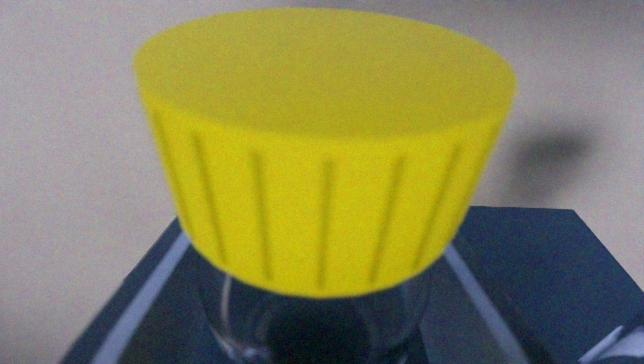

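Emit:
move(target={"side": "right", "x": 0.336, "y": -0.36, "z": 1.254, "quat_wxyz": [0.53366, -0.4639, -0.4639, 0.53366]}, cameras=[])

Emit:
move(target={"side": "right", "x": 0.312, "y": -0.358, "z": 1.273, "quat_wxyz": [0.53366, -0.4639, -0.4639, 0.53366]}, cameras=[])

Emit:
move(target={"side": "right", "x": 0.2, "y": -0.36, "z": 1.31, "quat_wxyz": [0.53366, -0.4639, -0.4639, 0.53366]}, cameras=["head_camera", "right_wrist_camera"])

Scene clock: 108.83 s.
Joint torques (N m): left_arm=[-7.82 7.08 11.98 3.19 -0.92 -1.05 0.51] | right_arm=[-14.44 -16.76 -11.52 -2.74 1.29 -1.01 0.08]
External joint torques (N m): left_arm=[0.04 0.77 0.8 -0.05 -0.27 -0.08 0.49] | right_arm=[0.96 -1.96 0.16 -0.15 0.22 -0.16 0.09]
Wrist force (N): left_arm=[2.5 -3.1 0.9] | right_arm=[3.1 5.7 0.6]
Wrist torque (N m): left_arm=[-0.05 0.30 0.03] | right_arm=[-0.22 0.14 -0.16]
Wrist force, peak (N): left_arm=[2.8 -3.4 1.0] | right_arm=[5.2 6.6 -1.1]
move: done
base_odometry: x=+3.366 y=+0.478 heading=+0.183
lidar_m: 0.46 0.48 0.65 1.32 2.12 3.07 5.38 3.00 2.43 1.81 0.67 0.48
base_status: not commanded
joint_positions: torso_squat_rad=+0.350 torso_shift_rad=+0.000 torso_pitch_rad=+0.000 torso_yaw_rad=+0.000 left_shoulder_pitch_rad=+0.977 left_shoulder_roll_rad=+1.675 left_shoulder_yaw_rad=+1.214 left_elbow_rad=-2.118 left_forearm_roll_rad=+0.811 left_wrist_pitch_rad=+0.450 left_hand_roll_rad=-0.491 left_gripper_m=+0.088 right_shoulder_pitch_rad=-0.451 right_shoulder_roll_rad=-1.257 right_shoulder_yaw_rad=+0.376 right_elbow_rad=-1.868 right_forearm_roll_rad=-0.219 right_wrist_pitch_rad=+0.616 right_hand_roll_rad=+0.444 right_gripper_m=+0.055 head_pan_rad=+0.000 head_tilt_rad=+0.200
joint_status: all done
wheel_motors_off: 0
motor_effort: left_wheel=+0(1) right_wheel=+0(1)
chest: x=-0.2280 y=-0.0002 z=+1.2475 quat_wxyz=(+1.000, +0.000, +0.000, +0.000) (m; base frame)
left_hand: x=+0.2201 y=+0.4195 z=+1.4202 quat_wxyz=(+0.520, +0.481, -0.480, -0.518) (m; base frame)
right_hand: x=+0.3366 y=-0.3597 z=+1.2539 quat_wxyz=(+0.534, -0.463, -0.464, +0.534) (m; base frame)
right_hand_status: reached (checked arc, planned for 0.5 s): 1 mm and 0.1 deg off.
pictures: none
No camera images: "cameras" was empty.

Scene clock: 110.07 s.
Joint torques (N m): left_arm=[-7.68 7.38 11.85 3.34 -0.85 -0.99 0.59] | right_arm=[-13.77 -16.16 -11.77 -1.62 1.3 -0.84 0.09]
External joint torques (N m): left_arm=[0.18 1.08 0.67 0.1 -0.19 -0.03 0.58] | right_arm=[0.3 -1.29 -0.08 0.17 0.14 -0.09 0.1]
Wrist force (N): left_arm=[2.6 -3.2 0.9] | right_arm=[3.3 5.8 -0.2]
Wrist torque (N m): left_arm=[-0.05 0.32 0.03] | right_arm=[-0.23 0.17 -0.08]
Wrist force, peak (N): left_arm=[3.3 -3.1 1.0] | right_arm=[3.0 6.6 -1.2]
move: done
base_odometry: x=+3.366 y=+0.478 heading=+0.183
lidar_m: 0.46 0.48 0.67 1.33 2.12 3.06 5.37 3.00 2.42 1.80 0.66 0.48
base_status: not commanded
joint_positions: torso_squat_rad=+0.350 torso_shift_rad=+0.000 torso_pitch_rad=+0.000 torso_yaw_rad=+0.000 left_shoulder_pitch_rad=+0.977 left_shoulder_roll_rad=+1.675 left_shoulder_yaw_rad=+1.214 left_elbow_rad=-2.118 left_forearm_roll_rad=+0.811 left_wrist_pitch_rad=+0.450 left_hand_roll_rad=-0.491 left_gripper_m=+0.088 right_shoulder_pitch_rad=-0.385 right_shoulder_roll_rad=-1.349 right_shoulder_yaw_rad=+0.315 right_elbow_rad=-1.992 right_forearm_roll_rad=-0.246 right_wrist_pitch_rad=+0.667 right_hand_roll_rad=+0.389 right_gripper_m=+0.055 head_pan_rad=+0.000 head_tilt_rad=+0.200
joint_status: all done
wheel_motors_off: 0
motor_effort: left_wheel=-1(2) right_wheel=+0(1)
chest: x=-0.2280 y=-0.0002 z=+1.2475 quat_wxyz=(+1.000, +0.000, +0.000, +0.000) (m; base frame)
left_hand: x=+0.2201 y=+0.4195 z=+1.4201 quat_wxyz=(+0.520, +0.481, -0.480, -0.518) (m; base frame)
right_hand: x=+0.3124 y=-0.3577 z=+1.2729 quat_wxyz=(+0.534, -0.464, -0.464, +0.534) (m; base frame)
right_hand_status: reached (checked arc, planned for 0.4 s): 1 mm and 0.1 deg off.
pictures: none
No camera images: "cameras" was empty.

Scene clock: 111.67 s.
Joint torques (N m): left_arm=[-7.77 7.07 11.94 3.35 -0.86 -1.1 0.61] | right_arm=[-6.4 -12.53 -9.68 0.79 1.26 -0.28 0.11]
External joint torques (N m): left_arm=[0.09 0.76 0.75 0.12 -0.21 -0.14 0.6] | right_arm=[0.77 -1.25 0.46 0.3 0.02 0.13 0.12]
Wrist force (N): left_arm=[2.4 -3.1 0.9] | right_arm=[3.0 6.2 0.3]
Wrist torque (N m): left_arm=[-0.05 0.30 0.04] | right_arm=[-0.28 0.04 -0.11]
Wrist force, peak (N): left_arm=[2.6 -3.5 0.9] | right_arm=[3.3 7.2 -0.9]
move: done
base_odometry: x=+3.366 y=+0.478 heading=+0.183
lidar_m: 0.46 0.48 0.67 1.32 2.11 3.07 5.38 3.00 2.43 1.82 0.66 0.48
base_status: not commanded
joint_positions: torso_squat_rad=+0.350 torso_shift_rad=+0.000 torso_pitch_rad=+0.000 torso_yaw_rad=+0.000 left_shoulder_pitch_rad=+0.977 left_shoulder_roll_rad=+1.675 left_shoulder_yaw_rad=+1.214 left_elbow_rad=-2.118 left_forearm_roll_rad=+0.811 left_wrist_pitch_rad=+0.450 left_hand_roll_rad=-0.491 left_gripper_m=+0.088 right_shoulder_pitch_rad=+0.507 right_shoulder_roll_rad=-1.547 right_shoulder_yaw_rad=-0.531 right_elbow_rad=-2.431 right_forearm_roll_rad=-0.300 right_wrist_pitch_rad=+0.701 right_hand_roll_rad=+0.203 right_gripper_m=+0.055 head_pan_rad=+0.000 head_tilt_rad=+0.200
joint_status: all done
wheel_motors_off: 0
motor_effort: left_wheel=-1(1) right_wheel=+1(2)
chest: x=-0.2280 y=-0.0002 z=+1.2475 quat_wxyz=(+1.000, +0.000, +0.000, +0.000) (m; base frame)
left_hand: x=+0.2201 y=+0.4195 z=+1.4201 quat_wxyz=(+0.520, +0.481, -0.480, -0.518) (m; base frame)
right_hand: x=+0.2000 y=-0.3599 z=+1.3100 quat_wxyz=(+0.534, -0.464, -0.464, +0.533) (m; base frame)
right_hand_status: reached (checked arc, planned for 1.1 s): 0 mm and 0.1 deg off.
pictures: head_camera, right_wrist_camera
camera_calibration:
head_camera: T_world_to_cam=[[-0.0312345, -0.999325, 0.0193268, -0.0300176], [-0.162751, -0.0139932, -0.986568, 1.45311], [0.986173, -0.0339604, -0.162204, 0.380961], [0, 0, 0, 1]] pos_world=[-0.140136, 0.00327392, 1.49596]
right_wrist_camera: T_world_to_cam=[[-0.0099856, -0.99854, 0.0530804, -0.43172], [-0.611673, -0.0358937, -0.790296, 1.1717], [0.791048, -0.0403595, -0.610422, 0.699105], [0, 0, 0, 1]] pos_world=[0.159359, -0.360818, 1.37565]

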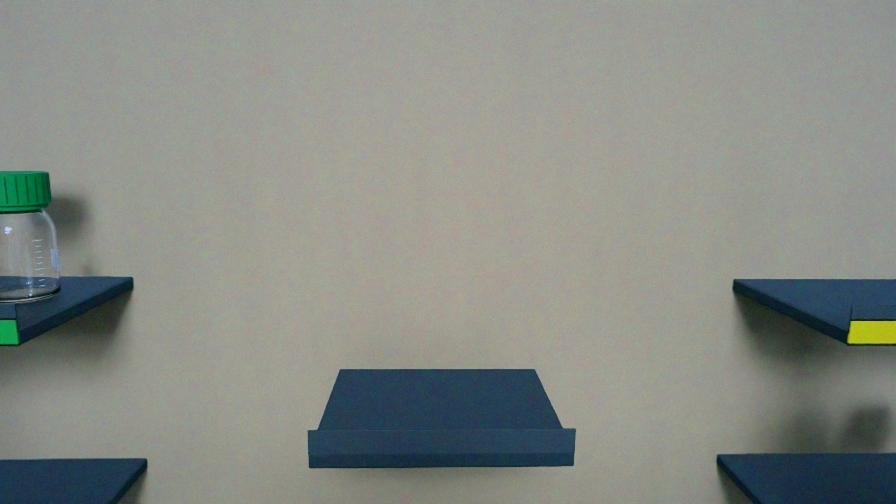

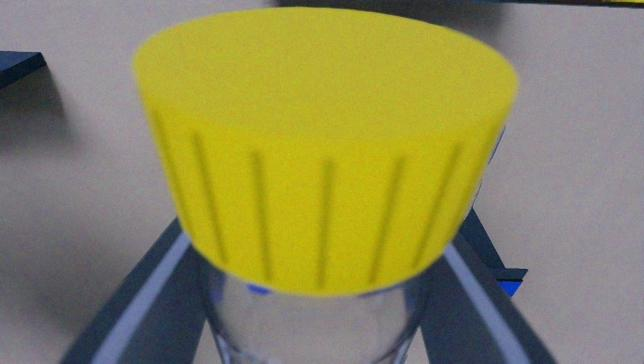

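Emit:
move(target={"side": "right", "x": 0.19, "y": -0.395, "z": 1.46, "quat_wxyz": [0.53366, -0.4639, -0.4639, 0.53366]}, cameras=["right_wrist_camera", "left_wrist_camera"])

Emit:
move(target={"side": "right", "x": 0.285, "y": -0.4, "z": 1.462, "quat_wxyz": [0.53366, -0.4639, -0.4639, 0.53366]}, cameras=["right_wrist_camera"])

Scene clock: 113.53 s.
Joint torques (N m): left_arm=[-7.87 7.29 11.72 3.15 -0.83 -1.06 0.59] | right_arm=[-5.69 -13.85 -8.15 2.73 1.28 -1.44 -0.06]
External joint torques (N m): left_arm=[-0.01 0.98 0.53 -0.09 -0.18 -0.09 0.58] | right_arm=[1.12 -2.04 1.44 -0.42 0.23 -0.01 -0.05]
Wrist force (N): left_arm=[2.5 -3.1 0.8] | right_arm=[2.6 6.9 -0.4]
Wrist torque (N m): left_arm=[-0.04 0.31 0.04] | right_arm=[-0.37 0.06 -0.31]
Wrist force, peak (N): left_arm=[2.9 -3.3 1.0] | right_arm=[4.2 6.8 -0.9]
move: done
base_odometry: x=+3.366 y=+0.478 heading=+0.183
lidar_m: 0.46 0.49 0.67 1.32 2.10 3.06 5.37 3.01 2.43 1.81 0.67 0.48
base_status: not commanded
joint_positions: torso_squat_rad=+0.350 torso_shift_rad=+0.000 torso_pitch_rad=+0.000 torso_yaw_rad=+0.000 left_shoulder_pitch_rad=+0.977 left_shoulder_roll_rad=+1.675 left_shoulder_yaw_rad=+1.214 left_elbow_rad=-2.118 left_forearm_roll_rad=+0.811 left_wrist_pitch_rad=+0.450 left_hand_roll_rad=-0.491 left_gripper_m=+0.088 right_shoulder_pitch_rad=+0.565 right_shoulder_roll_rad=-1.631 right_shoulder_yaw_rad=-1.139 right_elbow_rad=-2.162 right_forearm_roll_rad=-1.178 right_wrist_pitch_rad=+0.794 right_hand_roll_rad=+0.810 right_gripper_m=+0.055 head_pan_rad=+0.000 head_tilt_rad=+0.200
joint_status: all done
wheel_motors_off: 0
motor_effort: left_wheel=-1(1) right_wheel=+0(2)
chest: x=-0.2280 y=-0.0002 z=+1.2475 quat_wxyz=(+1.000, +0.000, +0.000, +0.000) (m; base frame)
left_hand: x=+0.2201 y=+0.4195 z=+1.4201 quat_wxyz=(+0.520, +0.481, -0.480, -0.518) (m; base frame)
right_hand: x=+0.1899 y=-0.3948 z=+1.4601 quat_wxyz=(+0.534, -0.465, -0.464, +0.533) (m; base frame)
right_hand_status: reached (checked arc, planned for 0.9 s): 0 mm and 0.1 deg off.
pictures: left_wrist_camera, right_wrist_camera
camera_calibration:
left_wrist_camera: T_world_to_cam=[[-0.0325648, -0.999469, -0.00121134, 0.427065], [-0.533363, 0.0184031, -0.845686, 1.33799], [0.845259, -0.0268935, -0.533679, 0.657395], [0, 0, 0, 1]] pos_world=[0.171873, 0.419895, 1.48288]
right_wrist_camera: T_world_to_cam=[[-0.010655, -0.99855, 0.0527724, -0.474072], [-0.610715, -0.0352903, -0.791064, 1.28416], [0.791779, -0.0406577, -0.609453, 0.795606], [0, 0, 0, 1]] pos_world=[0.149259, -0.395718, 1.52575]

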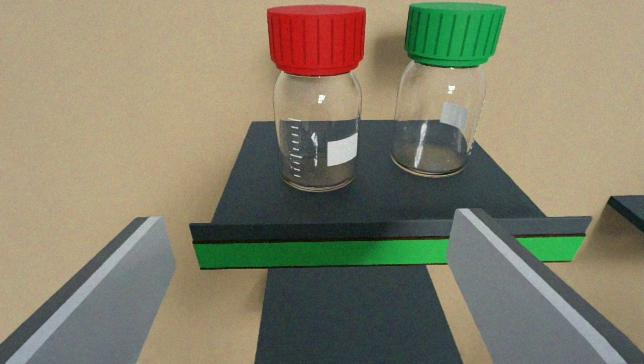

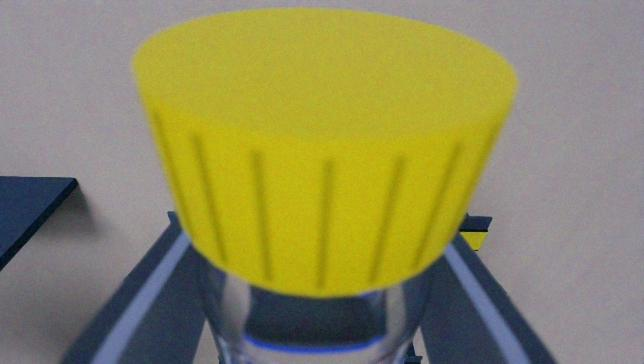

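Scene clock: 114.73 s.
Joint torques (N m): left_arm=[-8.08 6.83 11.8 3.22 -0.97 -0.94 0.58] | right_arm=[-12.06 -9.17 -9.71 4.31 1.02 -1.27 0.18]
External joint torques (N m): left_arm=[-0.22 0.53 0.61 -0.02 -0.31 0.03 0.57] | right_arm=[-0.38 0.13 1.13 0.02 0.22 -0.11 0.19]
Wrist force (N): left_arm=[2.6 -3.1 0.6] | right_arm=[3.2 5.6 -0.7]
Wrist torque (N m): left_arm=[-0.04 0.31 0.04] | right_arm=[-0.15 0.11 -0.11]
Wrist force, peak (N): left_arm=[2.8 -3.4 1.3] | right_arm=[3.6 6.8 -1.4]
move: done
base_odometry: x=+3.366 y=+0.478 heading=+0.183
lidar_m: 0.46 0.48 0.66 1.33 2.11 3.07 5.38 3.00 2.42 1.81 0.66 0.48
base_status: not commanded
joint_positions: torso_squat_rad=+0.350 torso_shift_rad=+0.000 torso_pitch_rad=+0.000 torso_yaw_rad=+0.000 left_shoulder_pitch_rad=+0.977 left_shoulder_roll_rad=+1.675 left_shoulder_yaw_rad=+1.214 left_elbow_rad=-2.118 left_forearm_roll_rad=+0.811 left_wrist_pitch_rad=+0.450 left_hand_roll_rad=-0.491 left_gripper_m=+0.088 right_shoulder_pitch_rad=+0.647 right_shoulder_roll_rad=-1.990 right_shoulder_yaw_rad=-0.938 right_elbow_rad=-1.821 right_forearm_roll_rad=-1.089 right_wrist_pitch_rad=+0.479 right_hand_roll_rad=+0.626 right_gripper_m=+0.055 head_pan_rad=+0.000 head_tilt_rad=+0.200
joint_status: all done
wheel_motors_off: 0
motor_effort: left_wheel=-1(1) right_wheel=+1(1)
chest: x=-0.2280 y=-0.0002 z=+1.2475 quat_wxyz=(+1.000, +0.000, +0.000, +0.000) (m; base frame)
left_hand: x=+0.2201 y=+0.4195 z=+1.4201 quat_wxyz=(+0.520, +0.481, -0.480, -0.518) (m; base frame)
right_hand: x=+0.2851 y=-0.3999 z=+1.4619 quat_wxyz=(+0.534, -0.464, -0.464, +0.534) (m; base frame)
right_hand_status: reached (checked arc, planned for 0.7 s): 0 mm and 0.0 deg off.
pictures: right_wrist_camera
camera_calibration:
right_wrist_camera: T_world_to_cam=[[-0.00926189, -0.998527, 0.0534645, -0.479637], [-0.612567, -0.0365944, -0.789571, 1.34133], [0.790364, -0.0400635, -0.611326, 0.724544], [0, 0, 0, 1]] pos_world=[0.244558, -0.400817, 1.52765]

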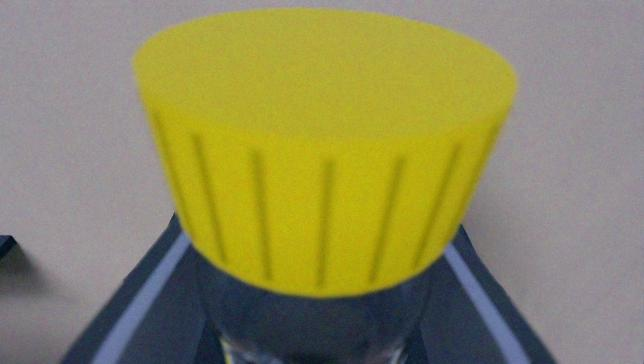

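Emit:
move(target={"side": "right", "x": 0.345, "y": -0.402, "z": 1.456, "quat_wxyz": [0.53366, -0.4639, -0.4639, 0.53366]}, cameras=[])

Emit:
move(target={"side": "right", "x": 0.378, "y": -0.402, "z": 1.436, "quat_wxyz": [0.53366, -0.4639, -0.4639, 0.53366]}, min_time_s=0.6, cameras=["left_wrist_camera"])

Emit:
move(target={"side": "right", "x": 0.378, "y": -0.402, "z": 1.4285, "quat_wxyz": [0.53366, -0.4639, -0.4639, 0.53366]}, min_time_s=0.4, cameras=[])

Scene clock: 116.83 s.
Joint torques (N m): left_arm=[-7.99 6.93 11.94 3.29 -0.81 -1.1 0.53] | right_arm=[-14.98 -5.95 -8.63 5.67 0.37 -0.84 0.17]
External joint torques (N m): left_arm=[-0.14 0.62 0.75 0.05 -0.16 -0.14 0.52] | right_arm=[0.18 0.04 1.62 0.11 -0.15 0.08 0.18]
Wrist force (N): left_arm=[2.7 -3.0 1.1] | right_arm=[3.6 5.8 0.0]
Wrist torque (N m): left_arm=[-0.04 0.30 0.03] | right_arm=[-0.22 0.17 -0.14]
Wrist force, peak (N): left_arm=[2.8 -3.3 1.2] | right_arm=[4.0 6.5 0.4]
move: done
base_odometry: x=+3.366 y=+0.478 heading=+0.183
lidar_m: 0.46 0.48 0.67 1.33 2.12 3.06 5.38 3.00 2.43 1.81 0.66 0.48
base_status: not commanded
joint_positions: torso_squat_rad=+0.350 torso_shift_rad=+0.000 torso_pitch_rad=+0.000 torso_yaw_rad=+0.000 left_shoulder_pitch_rad=+0.977 left_shoulder_roll_rad=+1.675 left_shoulder_yaw_rad=+1.214 left_elbow_rad=-2.118 left_forearm_roll_rad=+0.811 left_wrist_pitch_rad=+0.450 left_hand_roll_rad=-0.491 left_gripper_m=+0.088 right_shoulder_pitch_rad=+0.778 right_shoulder_roll_rad=-2.233 right_shoulder_yaw_rad=-0.880 right_elbow_rad=-1.564 right_forearm_roll_rad=-1.065 right_wrist_pitch_rad=+0.278 right_hand_roll_rad=+0.487 right_gripper_m=+0.055 head_pan_rad=+0.000 head_tilt_rad=+0.200
joint_status: all done
wheel_motors_off: 0
motor_effort: left_wheel=-1(1) right_wheel=+1(2)
chest: x=-0.2280 y=-0.0002 z=+1.2475 quat_wxyz=(+1.000, +0.000, +0.000, +0.000) (m; base frame)
left_hand: x=+0.2201 y=+0.4195 z=+1.4201 quat_wxyz=(+0.520, +0.481, -0.480, -0.518) (m; base frame)
right_hand: x=+0.3449 y=-0.4018 z=+1.4560 quat_wxyz=(+0.534, -0.464, -0.464, +0.534) (m; base frame)
right_hand_status: reached (checked arc, planned for 0.6 s): 0 mm and 0.0 deg off.
pictures: none
No camera images: "cameras" was empty.

Scene clock: 117.77 s.
Joint torques (N m): left_arm=[-8.2 7.11 11.67 3.39 -0.83 -1.03 0.62] | right_arm=[-16.34 -3.49 -10.31 6.34 0.46 -0.82 0.09]
External joint torques (N m): left_arm=[-0.34 0.8 0.49 0.15 -0.18 -0.06 0.6] | right_arm=[0.88 -0.23 -0.66 0.22 0.11 -0.11 0.09]
Wrist force (N): left_arm=[2.6 -3.2 1.0] | right_arm=[3.0 5.8 -0.5]
Wrist torque (N m): left_arm=[-0.03 0.29 0.04] | right_arm=[-0.25 0.07 -0.06]
Wrist force, peak (N): left_arm=[2.9 -3.2 0.9] | right_arm=[3.4 6.7 -0.1]
move: done
base_odometry: x=+3.366 y=+0.478 heading=+0.183
lidar_m: 0.46 0.48 0.66 1.32 2.12 3.06 5.38 3.00 2.42 1.80 0.66 0.48
base_status: not commanded
joint_positions: torso_squat_rad=+0.350 torso_shift_rad=+0.000 torso_pitch_rad=+0.000 torso_yaw_rad=+0.000 left_shoulder_pitch_rad=+0.977 left_shoulder_roll_rad=+1.675 left_shoulder_yaw_rad=+1.214 left_elbow_rad=-2.118 left_forearm_roll_rad=+0.811 left_wrist_pitch_rad=+0.450 left_hand_roll_rad=-0.491 left_gripper_m=+0.088 right_shoulder_pitch_rad=+0.906 right_shoulder_roll_rad=-2.352 right_shoulder_yaw_rad=-0.891 right_elbow_rad=-1.427 right_forearm_roll_rad=-0.995 right_wrist_pitch_rad=+0.181 right_hand_roll_rad=+0.365 right_gripper_m=+0.055 head_pan_rad=+0.000 head_tilt_rad=+0.200
joint_status: all done
wheel_motors_off: 0
motor_effort: left_wheel=-1(1) right_wheel=+1(2)
chest: x=-0.2280 y=-0.0002 z=+1.2475 quat_wxyz=(+1.000, +0.000, +0.000, +0.000) (m; base frame)
left_hand: x=+0.2201 y=+0.4195 z=+1.4201 quat_wxyz=(+0.520, +0.481, -0.480, -0.518) (m; base frame)
right_hand: x=+0.3773 y=-0.4018 z=+1.4353 quat_wxyz=(+0.535, -0.459, -0.462, +0.538) (m; base frame)
right_hand_status: reached (checked arc, planned for 0.6 s): 1 mm and 0.8 deg off.
pictures: left_wrist_camera
camera_calibration:
left_wrist_camera: T_world_to_cam=[[-0.032619, -0.999467, -0.00129161, 0.427193], [-0.533476, 0.0185035, -0.845613, 1.33777], [0.845186, -0.026894, -0.533795, 0.657527], [0, 0, 0, 1]] pos_world=[0.171872, 0.419895, 1.48278]

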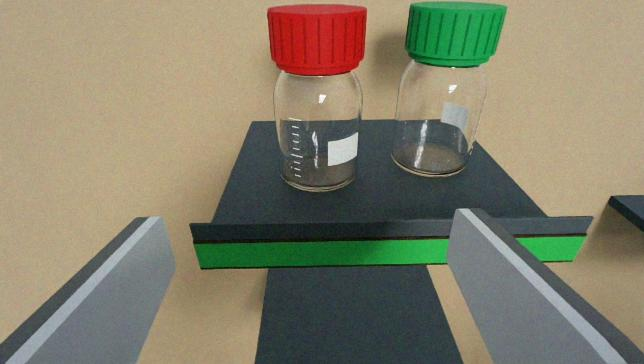

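Scene clock: 118.50 s.
Joint torques (N m): left_arm=[-8.23 6.78 11.8 3.25 -0.85 -1.2 0.49] | right_arm=[-16.69 -2.14 -9.7 5.54 0.41 -0.53 -0.19]
External joint torques (N m): left_arm=[-0.37 0.48 0.62 0.01 -0.2 -0.24 0.47] | right_arm=[0.58 0.45 0.14 -0.35 0.04 0.09 -0.18]
Wrist force (N): left_arm=[2.4 -2.8 1.2] | right_arm=[3.6 6.0 -1.0]
Wrist torque (N m): left_arm=[-0.08 0.30 0.04] | right_arm=[-0.22 0.14 -0.10]
Wrist force, peak (N): left_arm=[2.7 -3.4 1.4] | right_arm=[3.4 6.4 0.1]
move: done
base_odometry: x=+3.366 y=+0.478 heading=+0.183
lidar_m: 0.46 0.48 0.66 1.33 2.11 3.06 5.38 3.01 2.42 1.81 0.66 0.48
base_status: not commanded
joint_positions: torso_squat_rad=+0.350 torso_shift_rad=+0.000 torso_pitch_rad=+0.000 torso_yaw_rad=+0.000 left_shoulder_pitch_rad=+0.977 left_shoulder_roll_rad=+1.675 left_shoulder_yaw_rad=+1.214 left_elbow_rad=-2.118 left_forearm_roll_rad=+0.811 left_wrist_pitch_rad=+0.450 left_hand_roll_rad=-0.491 left_gripper_m=+0.088 right_shoulder_pitch_rad=+0.957 right_shoulder_roll_rad=-2.339 right_shoulder_yaw_rad=-0.947 right_elbow_rad=-1.437 right_forearm_roll_rad=-0.926 right_wrist_pitch_rad=+0.192 right_hand_roll_rad=+0.321 right_gripper_m=+0.055 head_pan_rad=+0.000 head_tilt_rad=+0.200
joint_status: all done
wheel_motors_off: 0
motor_effort: left_wheel=-1(1) right_wheel=+1(2)
chest: x=-0.2280 y=-0.0002 z=+1.2475 quat_wxyz=(+1.000, +0.000, +0.000, +0.000) (m; base frame)
left_hand: x=+0.2201 y=+0.4195 z=+1.4201 quat_wxyz=(+0.520, +0.481, -0.480, -0.518) (m; base frame)
right_hand: x=+0.3778 y=-0.4024 z=+1.4290 quat_wxyz=(+0.535, -0.460, -0.462, +0.538) (m; base frame)
right_hand_status: reached (checked arc, planned for 0.4 s): 1 mm and 0.7 deg off.
pictures: none
No camera images: "cameras" was empty.

Emit:
move(target={"side": "right", "x": 0.378, "y": -0.402, "z": 1.424, "quat_wxyz": [0.53366, -0.4639, -0.4639, 0.53366]}, min_time_s=0.3, cameras=[])

Scene clock: 119.37 s.
Joint torques (N m): left_arm=[-8.15 6.79 11.88 3.23 -0.81 -1.08 0.6] | right_arm=[-16.93 -2.2 -10.6 5.66 0.21 -0.48 -0.09]
External joint torques (N m): left_arm=[-0.3 0.48 0.7 -0.01 -0.15 -0.11 0.59] | right_arm=[0.35 -0.22 -0.58 -0.01 -0.18 0.07 -0.09]
Wrist force (N): left_arm=[2.7 -3.4 0.8] | right_arm=[2.1 5.4 -0.3]
Wrist torque (N m): left_arm=[-0.01 0.31 0.04] | right_arm=[-0.20 -0.01 -0.10]
Wrist force, peak (N): left_arm=[2.8 -3.6 0.9] | right_arm=[3.7 6.1 -0.9]
move: done
base_odometry: x=+3.366 y=+0.478 heading=+0.183
lidar_m: 0.46 0.48 0.66 1.32 2.11 3.06 5.38 3.00 2.42 1.81 0.66 0.48
base_status: not commanded
joint_positions: torso_squat_rad=+0.350 torso_shift_rad=+0.000 torso_pitch_rad=+0.000 torso_yaw_rad=+0.000 left_shoulder_pitch_rad=+0.977 left_shoulder_roll_rad=+1.675 left_shoulder_yaw_rad=+1.214 left_elbow_rad=-2.118 left_forearm_roll_rad=+0.811 left_wrist_pitch_rad=+0.450 left_hand_roll_rad=-0.491 left_gripper_m=+0.088 right_shoulder_pitch_rad=+1.002 right_shoulder_roll_rad=-2.327 right_shoulder_yaw_rad=-0.999 right_elbow_rad=-1.449 right_forearm_roll_rad=-0.863 right_wrist_pitch_rad=+0.207 right_hand_roll_rad=+0.280 right_gripper_m=+0.055 head_pan_rad=+0.000 head_tilt_rad=+0.200
joint_status: all done
wheel_motors_off: 0
motor_effort: left_wheel=-1(1) right_wheel=+1(2)
chest: x=-0.2280 y=-0.0002 z=+1.2475 quat_wxyz=(+1.000, +0.000, +0.000, +0.000) (m; base frame)
left_hand: x=+0.2201 y=+0.4195 z=+1.4201 quat_wxyz=(+0.520, +0.481, -0.480, -0.518) (m; base frame)
right_hand: x=+0.3779 y=-0.4023 z=+1.4244 quat_wxyz=(+0.535, -0.461, -0.462, +0.537) (m; base frame)
right_hand_status: reached (checked arc, planned for 0.3 s): 1 mm and 0.5 deg off.
pictures: none
No camera images: "cameras" was empty.

Emit:
move(target={"side": "right", "x": 0.378, "y": -0.402, "z": 1.4195, "quat_wxyz": [0.53366, -0.4639, -0.4639, 0.53366]}, min_time_s=0.3, cameras=[])

Scene clock: 120.40 s.
Joint torques (N m): left_arm=[-8.53 7.07 11.57 3.23 -0.87 -1.15 0.55] | right_arm=[-13.94 -0.62 -7.97 4.46 0.27 -0.08 -0.01]
External joint torques (N m): left_arm=[-0.67 0.76 0.39 -0.01 -0.22 -0.19 0.54] | right_arm=[3.35 0.8 2.21 -1.05 -0.14 0.4 0]
Wrist force (N): left_arm=[2.8 -3.3 0.7] | right_arm=[3.9 -0.7 -0.4]
Wrist torque (N m): left_arm=[-0.01 0.33 0.05] | right_arm=[-0.24 0.03 -0.32]
Wrist force, peak (N): left_arm=[2.8 -3.3 0.9] | right_arm=[3.1 6.6 0.2]
move: done
base_odometry: x=+3.366 y=+0.478 heading=+0.183
lidar_m: 0.46 0.48 0.67 1.33 2.11 3.07 5.37 3.01 2.43 1.82 0.66 0.48
base_status: not commanded
joint_positions: torso_squat_rad=+0.350 torso_shift_rad=+0.000 torso_pitch_rad=+0.000 torso_yaw_rad=+0.000 left_shoulder_pitch_rad=+0.977 left_shoulder_roll_rad=+1.675 left_shoulder_yaw_rad=+1.214 left_elbow_rad=-2.118 left_forearm_roll_rad=+0.811 left_wrist_pitch_rad=+0.450 left_hand_roll_rad=-0.491 left_gripper_m=+0.088 right_shoulder_pitch_rad=+1.042 right_shoulder_roll_rad=-2.318 right_shoulder_yaw_rad=-1.043 right_elbow_rad=-1.460 right_forearm_roll_rad=-0.807 right_wrist_pitch_rad=+0.219 right_hand_roll_rad=+0.243 right_gripper_m=+0.055 head_pan_rad=+0.000 head_tilt_rad=+0.200
joint_status: all done
wheel_motors_off: 0
motor_effort: left_wheel=-1(1) right_wheel=+0(2)
chest: x=-0.2280 y=-0.0002 z=+1.2475 quat_wxyz=(+1.000, +0.000, +0.000, +0.000) (m; base frame)
left_hand: x=+0.2201 y=+0.4195 z=+1.4201 quat_wxyz=(+0.520, +0.481, -0.480, -0.518) (m; base frame)
right_hand: x=+0.3780 y=-0.4019 z=+1.4205 quat_wxyz=(+0.534, -0.462, -0.463, +0.536) (m; base frame)
right_hand_status: reached (checked arc, planned for 0.3 s): 1 mm and 0.3 deg off.
pictures: none
No camera images: "cameras" was empty.


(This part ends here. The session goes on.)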